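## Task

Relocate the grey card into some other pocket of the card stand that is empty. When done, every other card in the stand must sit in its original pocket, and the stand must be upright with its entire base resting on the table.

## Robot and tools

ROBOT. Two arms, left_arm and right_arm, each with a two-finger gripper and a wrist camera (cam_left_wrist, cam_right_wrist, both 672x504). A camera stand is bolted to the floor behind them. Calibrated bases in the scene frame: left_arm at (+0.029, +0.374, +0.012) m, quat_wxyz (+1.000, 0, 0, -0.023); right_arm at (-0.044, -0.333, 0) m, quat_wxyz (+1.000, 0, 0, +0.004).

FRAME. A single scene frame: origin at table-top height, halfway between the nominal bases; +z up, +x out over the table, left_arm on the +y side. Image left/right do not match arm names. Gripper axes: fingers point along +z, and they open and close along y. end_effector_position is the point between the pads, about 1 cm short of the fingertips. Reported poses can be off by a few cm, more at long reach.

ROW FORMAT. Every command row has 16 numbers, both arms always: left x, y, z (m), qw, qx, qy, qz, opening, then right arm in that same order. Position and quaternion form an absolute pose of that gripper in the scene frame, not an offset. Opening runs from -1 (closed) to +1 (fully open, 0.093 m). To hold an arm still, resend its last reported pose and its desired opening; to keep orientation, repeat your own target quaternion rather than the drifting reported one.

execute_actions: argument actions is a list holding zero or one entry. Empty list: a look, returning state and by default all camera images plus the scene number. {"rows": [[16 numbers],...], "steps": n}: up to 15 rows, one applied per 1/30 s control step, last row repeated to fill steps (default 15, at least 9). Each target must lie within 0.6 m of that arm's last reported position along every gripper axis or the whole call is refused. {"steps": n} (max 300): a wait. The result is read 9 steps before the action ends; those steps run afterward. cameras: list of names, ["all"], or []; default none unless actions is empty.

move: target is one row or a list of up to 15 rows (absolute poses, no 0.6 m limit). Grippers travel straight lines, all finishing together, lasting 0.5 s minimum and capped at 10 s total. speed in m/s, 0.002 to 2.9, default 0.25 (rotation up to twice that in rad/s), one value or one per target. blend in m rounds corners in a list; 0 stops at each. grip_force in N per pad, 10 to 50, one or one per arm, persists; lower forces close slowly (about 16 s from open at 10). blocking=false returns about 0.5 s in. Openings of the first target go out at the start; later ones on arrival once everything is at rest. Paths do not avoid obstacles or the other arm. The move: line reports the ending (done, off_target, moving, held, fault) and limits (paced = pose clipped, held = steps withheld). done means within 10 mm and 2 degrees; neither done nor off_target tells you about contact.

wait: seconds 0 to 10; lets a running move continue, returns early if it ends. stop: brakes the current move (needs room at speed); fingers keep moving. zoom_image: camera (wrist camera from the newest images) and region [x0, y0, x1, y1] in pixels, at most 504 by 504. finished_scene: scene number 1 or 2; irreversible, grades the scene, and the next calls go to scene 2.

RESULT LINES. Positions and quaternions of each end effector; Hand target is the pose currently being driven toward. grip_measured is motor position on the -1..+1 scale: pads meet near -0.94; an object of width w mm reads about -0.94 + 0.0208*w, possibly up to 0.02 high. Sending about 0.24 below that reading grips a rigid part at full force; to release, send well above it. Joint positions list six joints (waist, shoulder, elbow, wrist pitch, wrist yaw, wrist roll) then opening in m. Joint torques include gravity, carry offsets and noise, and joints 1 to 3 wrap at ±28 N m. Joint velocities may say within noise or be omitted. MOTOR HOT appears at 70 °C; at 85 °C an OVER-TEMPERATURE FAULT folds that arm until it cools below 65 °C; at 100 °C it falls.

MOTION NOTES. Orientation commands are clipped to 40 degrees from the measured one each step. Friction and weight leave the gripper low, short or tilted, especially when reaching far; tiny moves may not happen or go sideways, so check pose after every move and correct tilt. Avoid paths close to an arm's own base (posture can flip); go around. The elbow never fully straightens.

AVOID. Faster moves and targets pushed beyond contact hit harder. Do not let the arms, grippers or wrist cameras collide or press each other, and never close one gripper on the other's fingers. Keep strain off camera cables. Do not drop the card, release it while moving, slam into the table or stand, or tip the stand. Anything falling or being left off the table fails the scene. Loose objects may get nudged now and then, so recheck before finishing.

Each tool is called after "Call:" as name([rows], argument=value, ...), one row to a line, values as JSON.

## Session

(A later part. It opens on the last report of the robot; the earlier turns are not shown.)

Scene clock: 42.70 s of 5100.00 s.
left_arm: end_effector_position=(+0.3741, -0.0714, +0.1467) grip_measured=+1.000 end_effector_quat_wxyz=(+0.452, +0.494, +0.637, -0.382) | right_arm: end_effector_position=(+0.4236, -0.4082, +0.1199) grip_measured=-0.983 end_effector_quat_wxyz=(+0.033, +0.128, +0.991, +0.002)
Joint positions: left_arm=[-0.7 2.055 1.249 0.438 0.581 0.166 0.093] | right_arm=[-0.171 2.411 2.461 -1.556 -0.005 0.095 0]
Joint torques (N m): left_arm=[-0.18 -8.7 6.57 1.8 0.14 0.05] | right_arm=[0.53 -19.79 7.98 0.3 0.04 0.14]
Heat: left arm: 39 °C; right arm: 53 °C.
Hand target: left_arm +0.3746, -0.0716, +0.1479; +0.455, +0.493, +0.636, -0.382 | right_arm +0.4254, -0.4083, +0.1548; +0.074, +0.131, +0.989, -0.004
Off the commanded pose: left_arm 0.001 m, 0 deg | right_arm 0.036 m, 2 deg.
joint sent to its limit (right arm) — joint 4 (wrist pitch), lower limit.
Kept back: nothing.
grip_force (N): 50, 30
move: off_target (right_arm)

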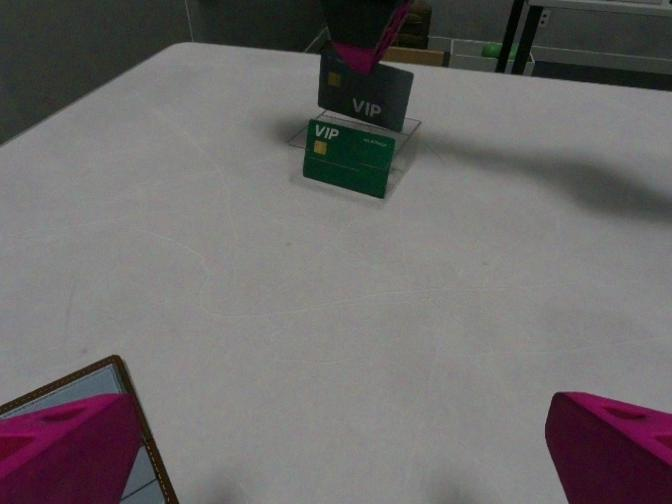

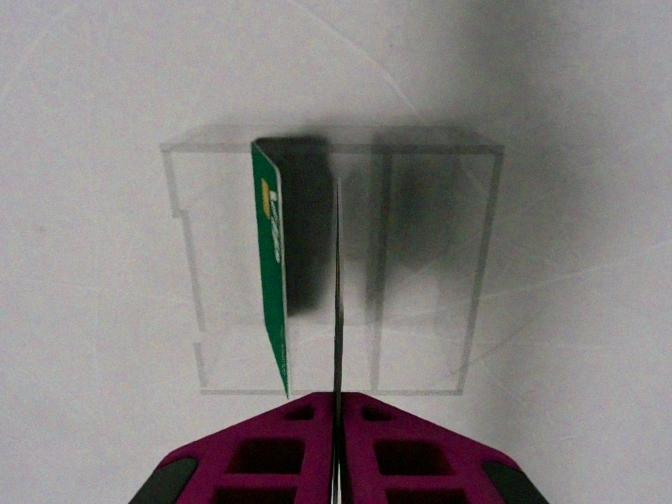

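Call:
move(target=[0.3746, -0.0717, 0.1479, 0.455, 0.493, 0.636, -0.382, 1, 0.4295, -0.4090, 0.110, 0.0160, 0.1300, 0.9914, -0.0025, -1], speed=0.06, cameras=["all"])

Call:
zoom_image(camera="cam_right_wrist", region=[200, 120, 420, 400])

Call:
zoom_image(camera="cam_left_wrist", region=[270, 30, 460, 220])

Scene clock: 60.77 s of 5100.00 s.
left_arm: end_effector_position=(+0.3741, -0.0714, +0.1467) grip_measured=+1.000 end_effector_quat_wxyz=(+0.452, +0.494, +0.637, -0.382) | right_arm: end_effector_position=(+0.4246, -0.4084, +0.1021) grip_measured=-0.983 end_effector_quat_wxyz=(+0.014, +0.129, +0.992, +0.002)
Joint positions: left_arm=[-0.7 2.055 1.249 0.438 0.581 0.166 0.093] | right_arm=[-0.171 2.455 2.469 -1.557 -0.005 0.096 0]
Joint torques (N m): left_arm=[-0.18 -8.72 6.57 1.8 0.14 0.06] | right_arm=[0.55 -14.01 8.24 0.22 0 0.11]
Heat: left arm: 41 °C; right arm: 61 °C.
Hand target: left_arm +0.3746, -0.0716, +0.1479; +0.455, +0.493, +0.636, -0.382 | right_arm +0.4291, -0.4090, +0.1098; +0.027, +0.130, +0.991, -0.003
Off the commanded pose: left_arm 0.001 m, 0 deg | right_arm 0.009 m, 1 deg.
joint sent to its limit (right arm) — joint 4 (wrist pitch), lower limit.
Kept back: nothing.
grip_force (N): 50, 30
move: done

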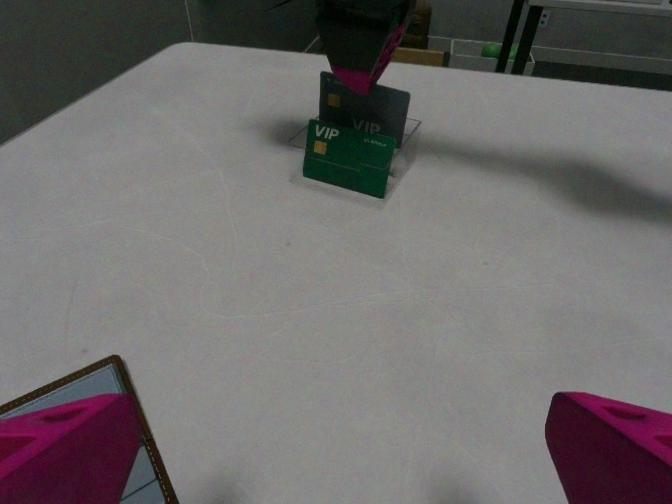

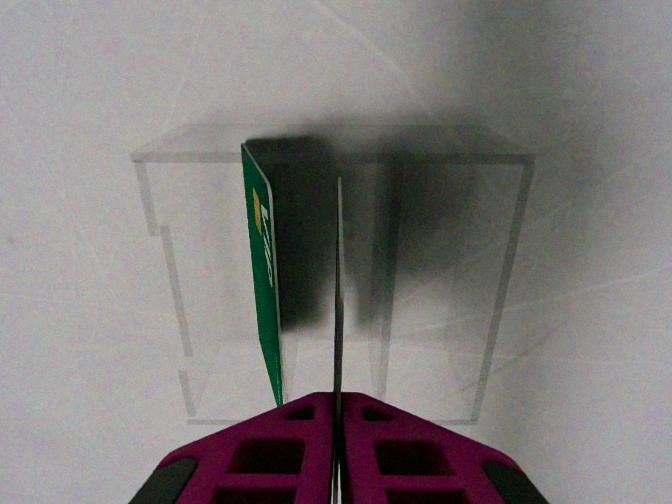

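Scaled by 1.800.

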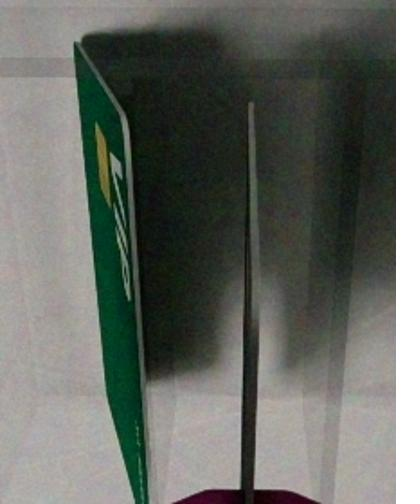

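Scaled by 2.653.

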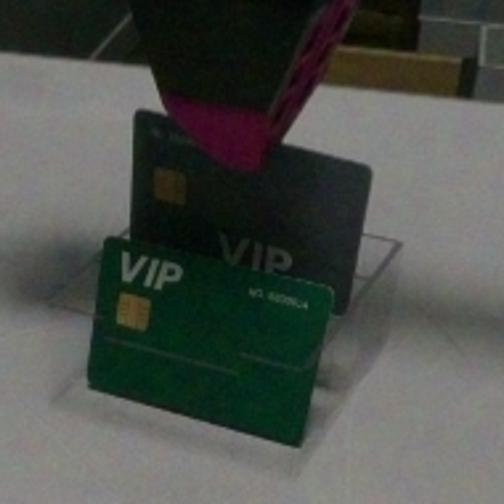

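Call:
move(target=[0.3746, -0.0717, 0.1479, 0.455, 0.493, 0.636, -0.382, 1, 0.4305, -0.4125, 0.084, 0.0160, 0.1290, 0.9915, -0.0025, -1], speed=0.06, cameras=["all"])

Call:
zoom_image(camera="cam_left_wrist", region=[270, 30, 460, 220])

Scene clock: 62.70 s of 5100.00 s.
left_arm: end_effector_position=(+0.3741, -0.0714, +0.1467) grip_measured=+1.000 end_effector_quat_wxyz=(+0.452, +0.494, +0.637, -0.382) | right_arm: end_effector_position=(+0.4280, -0.4089, +0.0877) grip_measured=-0.983 end_effector_quat_wxyz=(+0.013, +0.129, +0.992, +0.002)
Joint positions: left_arm=[-0.7 2.055 1.249 0.438 0.581 0.166 0.093] | right_arm=[-0.171 2.463 2.426 -1.509 -0.005 0.096 0]
Joint torques (N m): left_arm=[-0.17 -8.7 6.57 1.8 0.14 0.06] | right_arm=[-0.08 -13.91 4.82 0.43 -0.01 -0.01]
Heat: left arm: 41 °C; right arm: 61 °C.
Hand target: left_arm +0.3746, -0.0716, +0.1479; +0.455, +0.493, +0.636, -0.382 | right_arm +0.4305, -0.4126, +0.0840; +0.016, +0.129, +0.991, -0.003
Off the commanded pose: left_arm 0.001 m, 0 deg | right_arm 0.006 m, 1 deg.
Kept back: nothing.
grip_force (N): 50, 30
move: done

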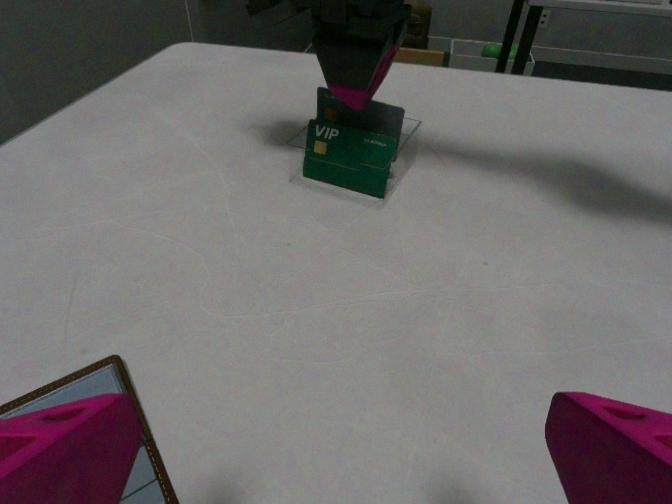

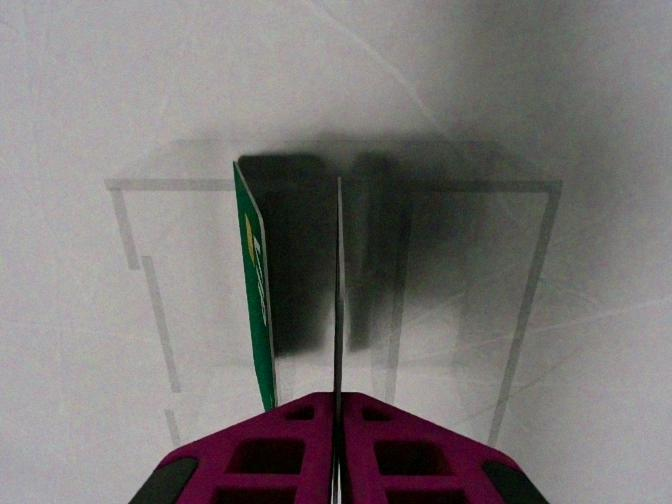

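Scaled by 2.653.

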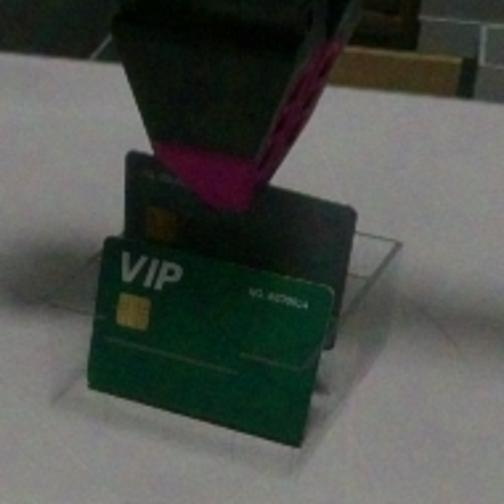

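Call:
move(target=[0.3746, -0.0717, 0.1479, 0.455, 0.493, 0.636, -0.382, 1, 0.4290, -0.4140, 0.077, 0.0060, 0.1280, 0.9918, -0.0010, -1], speed=0.04, cameras=["all"])

Call:
zoom_image(camera="cam_right_wrist", region=[200, 120, 440, 400])

Scene clock: 64.40 s of 5100.00 s.
left_arm: end_effector_position=(+0.3741, -0.0714, +0.1467) grip_measured=+1.000 end_effector_quat_wxyz=(+0.452, +0.494, +0.637, -0.382) | right_arm: end_effector_position=(+0.4280, -0.4089, +0.0801) grip_measured=-0.983 end_effector_quat_wxyz=(+0.005, +0.128, +0.992, +0.003)
Joint positions: left_arm=[-0.7 2.055 1.249 0.438 0.581 0.166 0.093] | right_arm=[-0.171 2.48 2.426 -1.507 -0.005 0.095 0]
Joint torques (N m): left_arm=[-0.18 -8.7 6.57 1.8 0.14 0.05] | right_arm=[-0.5 -13.71 5.37 0.34 0.01 -0.05]
Heat: left arm: 41 °C; right arm: 61 °C.
Hand target: left_arm +0.3746, -0.0716, +0.1479; +0.455, +0.493, +0.636, -0.382 | right_arm +0.4289, -0.4140, +0.0770; +0.006, +0.128, +0.992, -0.001
Off the commanded pose: left_arm 0.001 m, 0 deg | right_arm 0.006 m, 0 deg.
Kept back: nothing.
grip_force (N): 50, 30
move: done

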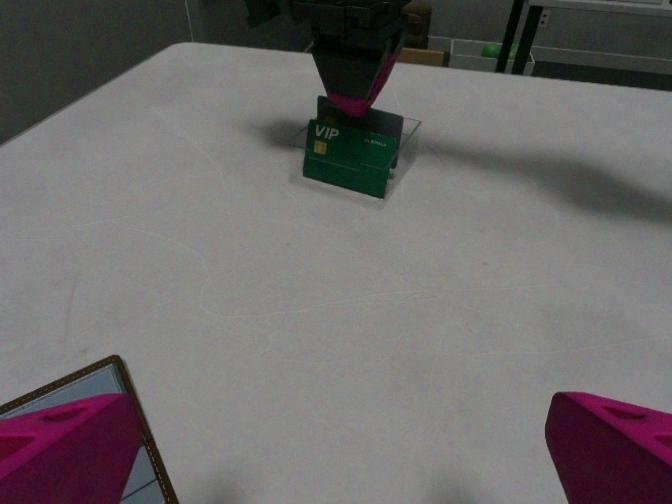

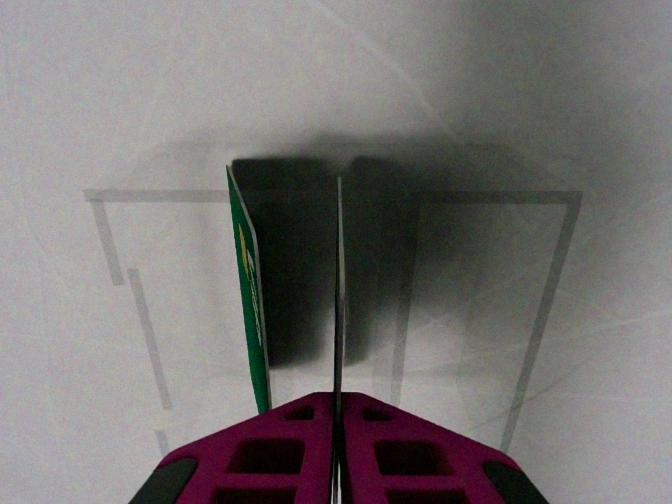

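Scaled by 1.800.

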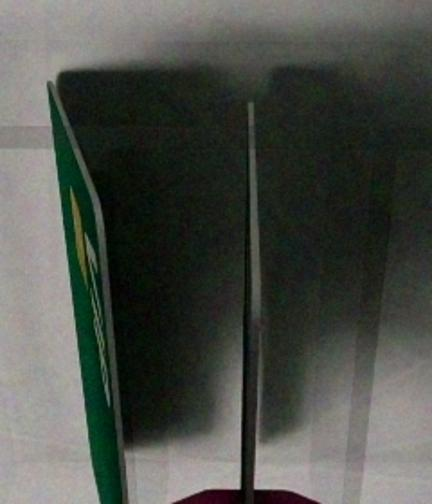

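Call:
move(target=[0.3746, -0.0717, 0.1479, 0.455, 0.493, 0.636, -0.382, 1, 0.4255, -0.4135, 0.074, 0.0060, 0.1280, 0.9918, -0.0010, -1], speed=0.04, cameras=["all"])

Call:
zoom_image(camera="cam_right_wrist", region=[200, 120, 440, 400])

Call:
zoom_image(camera="cam_left_wrist", region=[280, 80, 440, 210])

Scene clock: 65.97 s of 5100.00 s.
left_arm: end_effector_position=(+0.3741, -0.0714, +0.1467) grip_measured=+1.000 end_effector_quat_wxyz=(+0.452, +0.494, +0.637, -0.382) | right_arm: end_effector_position=(+0.4236, -0.4082, +0.0664) grip_measured=-0.983 end_effector_quat_wxyz=(-0.009, +0.128, +0.992, +0.003)
Joint positions: left_arm=[-0.7 2.055 1.249 0.438 0.581 0.166 0.093] | right_arm=[-0.171 2.48 2.371 -1.479 -0.005 0.095 0]
Joint torques (N m): left_arm=[-0.17 -8.72 6.56 1.8 0.14 0.06] | right_arm=[-0.46 -16.8 4.53 0.34 0 -0.07]
Heat: left arm: 41 °C; right arm: 61 °C.
Hand target: left_arm +0.3746, -0.0716, +0.1479; +0.455, +0.493, +0.636, -0.382 | right_arm +0.4254, -0.4135, +0.0740; +0.006, +0.128, +0.992, -0.001
Off the commanded pose: left_arm 0.001 m, 0 deg | right_arm 0.009 m, 2 deg.
Kept back: nothing.
grip_force (N): 50, 30
move: done

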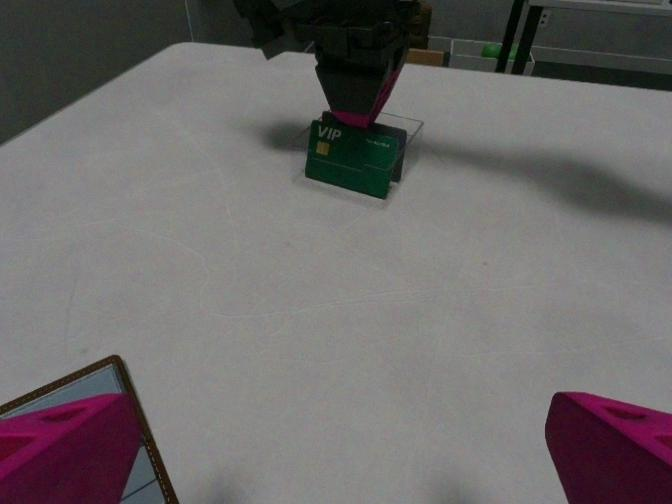

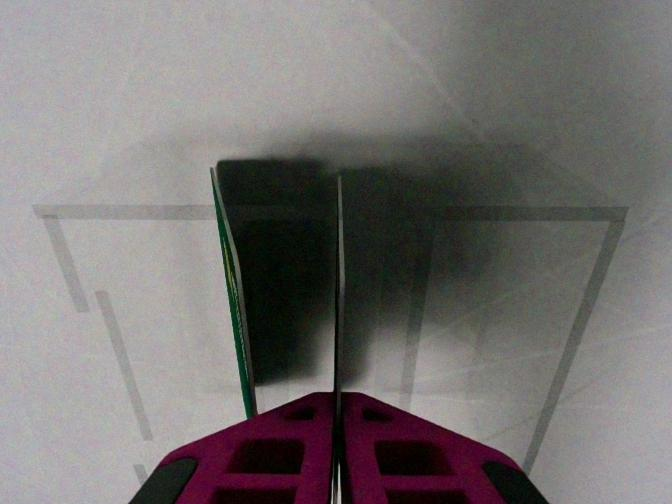

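Scaled by 1.800.

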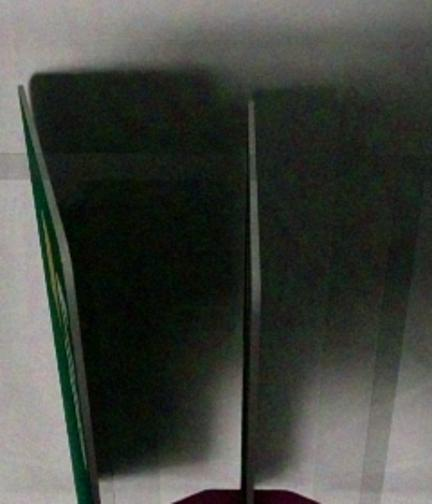

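Scaled by 3.150.

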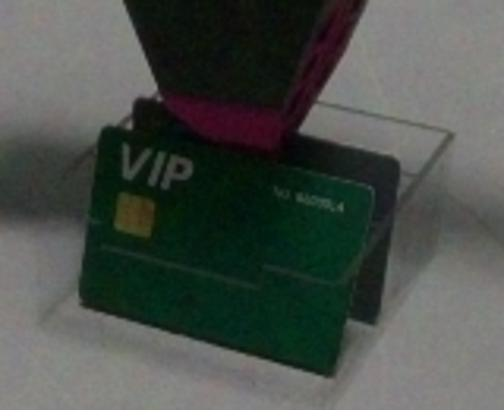

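Call:
move(target=[0.3746, -0.0717, 0.1479, 0.455, 0.493, 0.636, -0.382, 1, 0.4255, -0.4135, 0.074, 0.0060, 0.1280, 0.9918, -0.0010, -0.66], speed=0.04, cameras=["all"])

Call:
zoom_image(camera="cam_left_wrist", region=[280, 80, 440, 210])

Scene clock: 67.70 s of 5100.00 s.
left_arm: end_effector_position=(+0.3741, -0.0714, +0.1467) grip_measured=+1.000 end_effector_quat_wxyz=(+0.452, +0.494, +0.637, -0.382) | right_arm: end_effector_position=(+0.4238, -0.4090, +0.0664) grip_measured=-0.663 end_effector_quat_wxyz=(-0.008, +0.129, +0.992, +0.003)
Joint positions: left_arm=[-0.7 2.055 1.249 0.438 0.581 0.166 0.093] | right_arm=[-0.172 2.48 2.371 -1.478 -0.005 0.095 0.013]
Joint torques (N m): left_arm=[-0.18 -8.72 6.57 1.8 0.14 0.06] | right_arm=[-0.35 -16.75 4.48 0.35 -0.01 -0.04]
Heat: left arm: 42 °C; right arm: 61 °C.
Hand target: left_arm +0.3746, -0.0716, +0.1479; +0.455, +0.493, +0.636, -0.382 | right_arm +0.4254, -0.4134, +0.0740; +0.005, +0.128, +0.992, -0.001
Off the commanded pose: left_arm 0.001 m, 0 deg | right_arm 0.009 m, 2 deg.
Kept back: nothing.
grip_force (N): 50, 30
move: done

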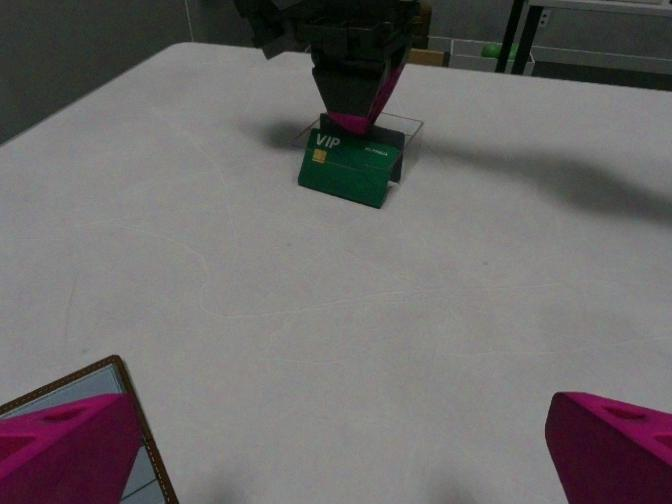

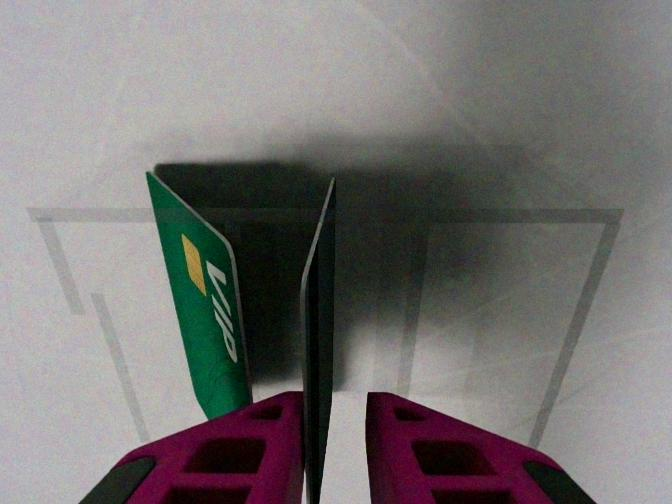

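Scaled by 3.150.

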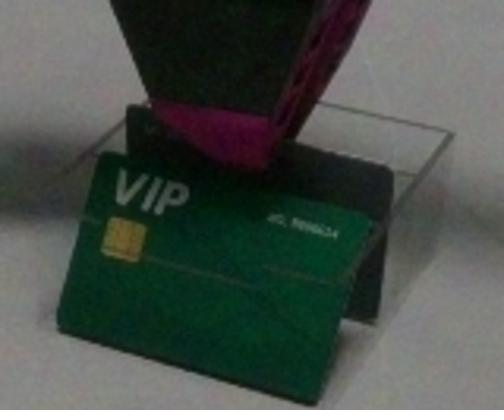

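Call:
move([
  [0.3746, -0.0717, 0.1479, 0.455, 0.493, 0.636, -0.382, 1, 0.4255, -0.4150, 0.091, 0.0060, 0.1280, 0.9918, -0.0010, -0.66],
  [0.3746, -0.0717, 0.1479, 0.455, 0.493, 0.636, -0.382, 1, 0.4240, -0.4235, 0.091, 0.0060, 0.1280, 0.9918, -0.0010, -0.66],
], speed=0.04, cameras=["all"])

Call:
zoom_image(camera="cam_left_wrist", region=[280, 80, 440, 210])

Scene clock: 70.57 s of 5100.00 s.
left_arm: end_effector_position=(+0.3741, -0.0714, +0.1467) grip_measured=+1.000 end_effector_quat_wxyz=(+0.452, +0.494, +0.637, -0.382) | right_arm: end_effector_position=(+0.4196, -0.4204, +0.0816) grip_measured=-0.663 end_effector_quat_wxyz=(-0.007, +0.132, +0.991, +0.003)
Joint positions: left_arm=[-0.7 2.055 1.249 0.438 0.581 0.166 0.093] | right_arm=[-0.197 2.48 2.432 -1.538 -0.005 0.075 0.013]
Joint torques (N m): left_arm=[-0.18 -8.7 6.56 1.8 0.14 0.05] | right_arm=[-0.05 -14.45 8.32 0.11 -0.01 -0.08]
Heat: left arm: 42 °C; right arm: 60 °C.
Hand target: left_arm +0.3746, -0.0716, +0.1479; +0.455, +0.493, +0.636, -0.382 | right_arm +0.4237, -0.4235, +0.0909; +0.006, +0.128, +0.992, -0.001
Off the commanded pose: left_arm 0.001 m, 0 deg | right_arm 0.011 m, 2 deg.
Kept back: nothing.
grip_force (N): 50, 30
move: off_target (right_arm)

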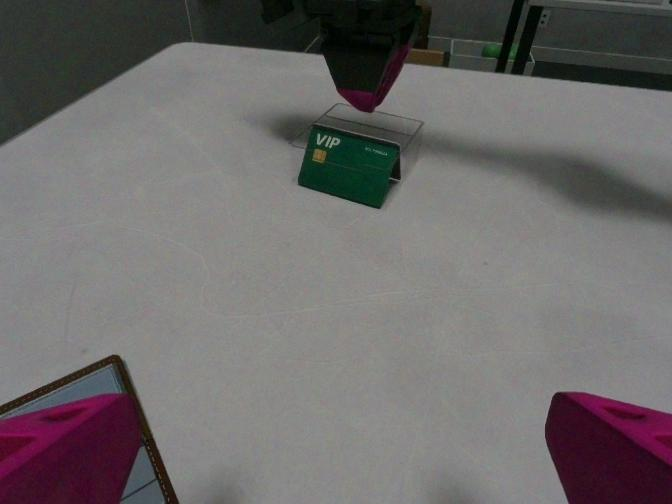

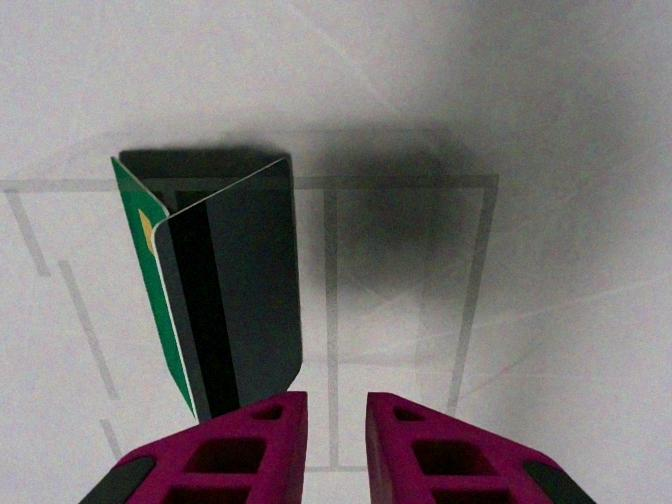

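Scaled by 3.150.

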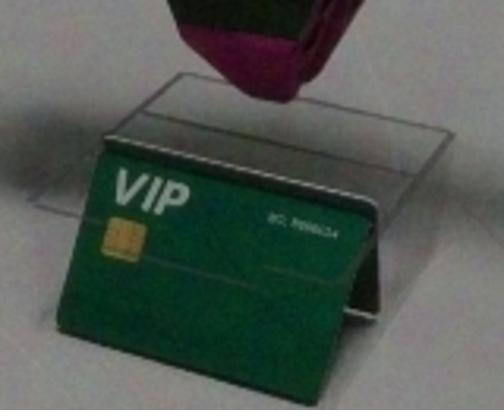

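Call:
move([
  [0.3746, -0.0717, 0.1479, 0.455, 0.493, 0.636, -0.382, 1, 0.4240, -0.4300, 0.13, 0.0160, 0.1300, 0.9915, -0.0010, -0.66],
  [0.3746, -0.0717, 0.1479, 0.455, 0.493, 0.636, -0.382, 1, 0.367, -0.43, 0.28, 0.2164, 0, 0.9763, 0, -0.3],
], speed=[0.08, 0.2], blend=[0.02, 0], cameras=["all"])

Call:
zoom_image(camera="cam_left_wrist", region=[280, 80, 440, 220])

Call:
zoom_image(camera="cam_right_wrist", region=[180, 120, 380, 320])

Scene clock: 74.70 s of 5100.00 s.
left_arm: end_effector_position=(+0.3741, -0.0714, +0.1467) grip_measured=+1.000 end_effector_quat_wxyz=(+0.452, +0.494, +0.637, -0.382) | right_arm: end_effector_position=(+0.3678, -0.4306, +0.2684) grip_measured=-0.303 end_effector_quat_wxyz=(+0.195, +0.004, +0.981, +0.000)
Joint positions: left_arm=[-0.7 2.055 1.249 0.438 0.581 0.166 0.093] | right_arm=[-0.283 1.965 2.292 -1.519 -0.102 -0.245 0.031]
Joint torques (N m): left_arm=[-0.18 -8.72 6.57 1.8 0.14 0.06] | right_arm=[-0.21 -13.18 4.7 1.14 -0.29 -0.05]
Heat: left arm: 42 °C; right arm: 61 °C.
Hand target: left_arm +0.3746, -0.0716, +0.1479; +0.455, +0.493, +0.636, -0.382 | right_arm +0.3668, -0.4300, +0.2800; +0.216, +0.000, +0.976, +0.000
Off the commanded pose: left_arm 0.001 m, 0 deg | right_arm 0.012 m, 3 deg.
Kept back: nothing.
grip_force (N): 50, 30
move: off_target (right_arm); blend cut to 0.0198 m at target 1; target 2's new opening was sent with right_arm's hand 0.012 m and 3 deg from that target

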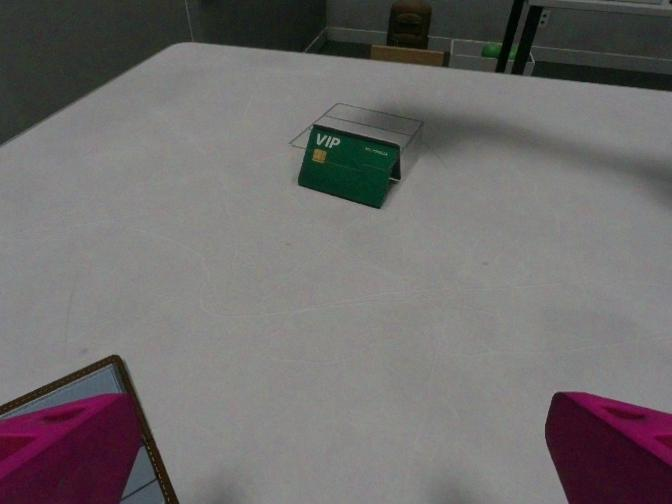

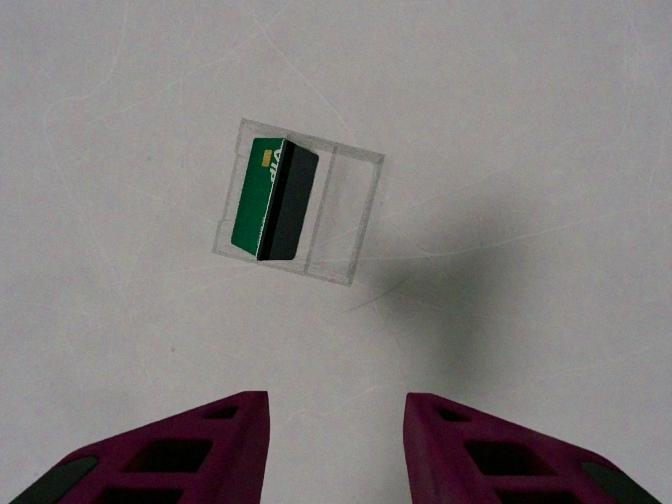

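Scaled by 3.150.

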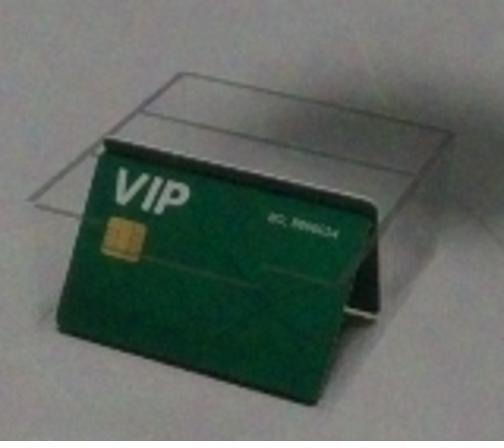

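Scaled by 2.520.

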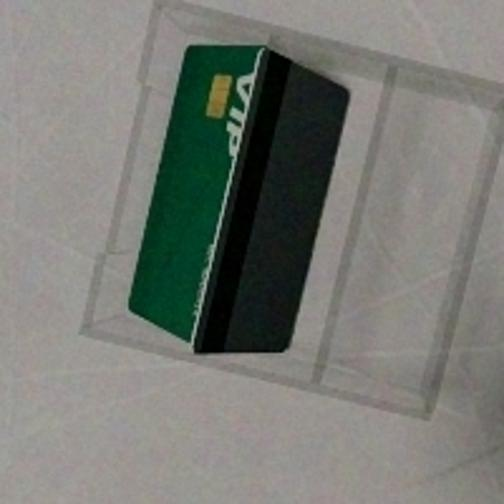

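Call:
finished_scene(scene=2)

The scene is finished: the task was done.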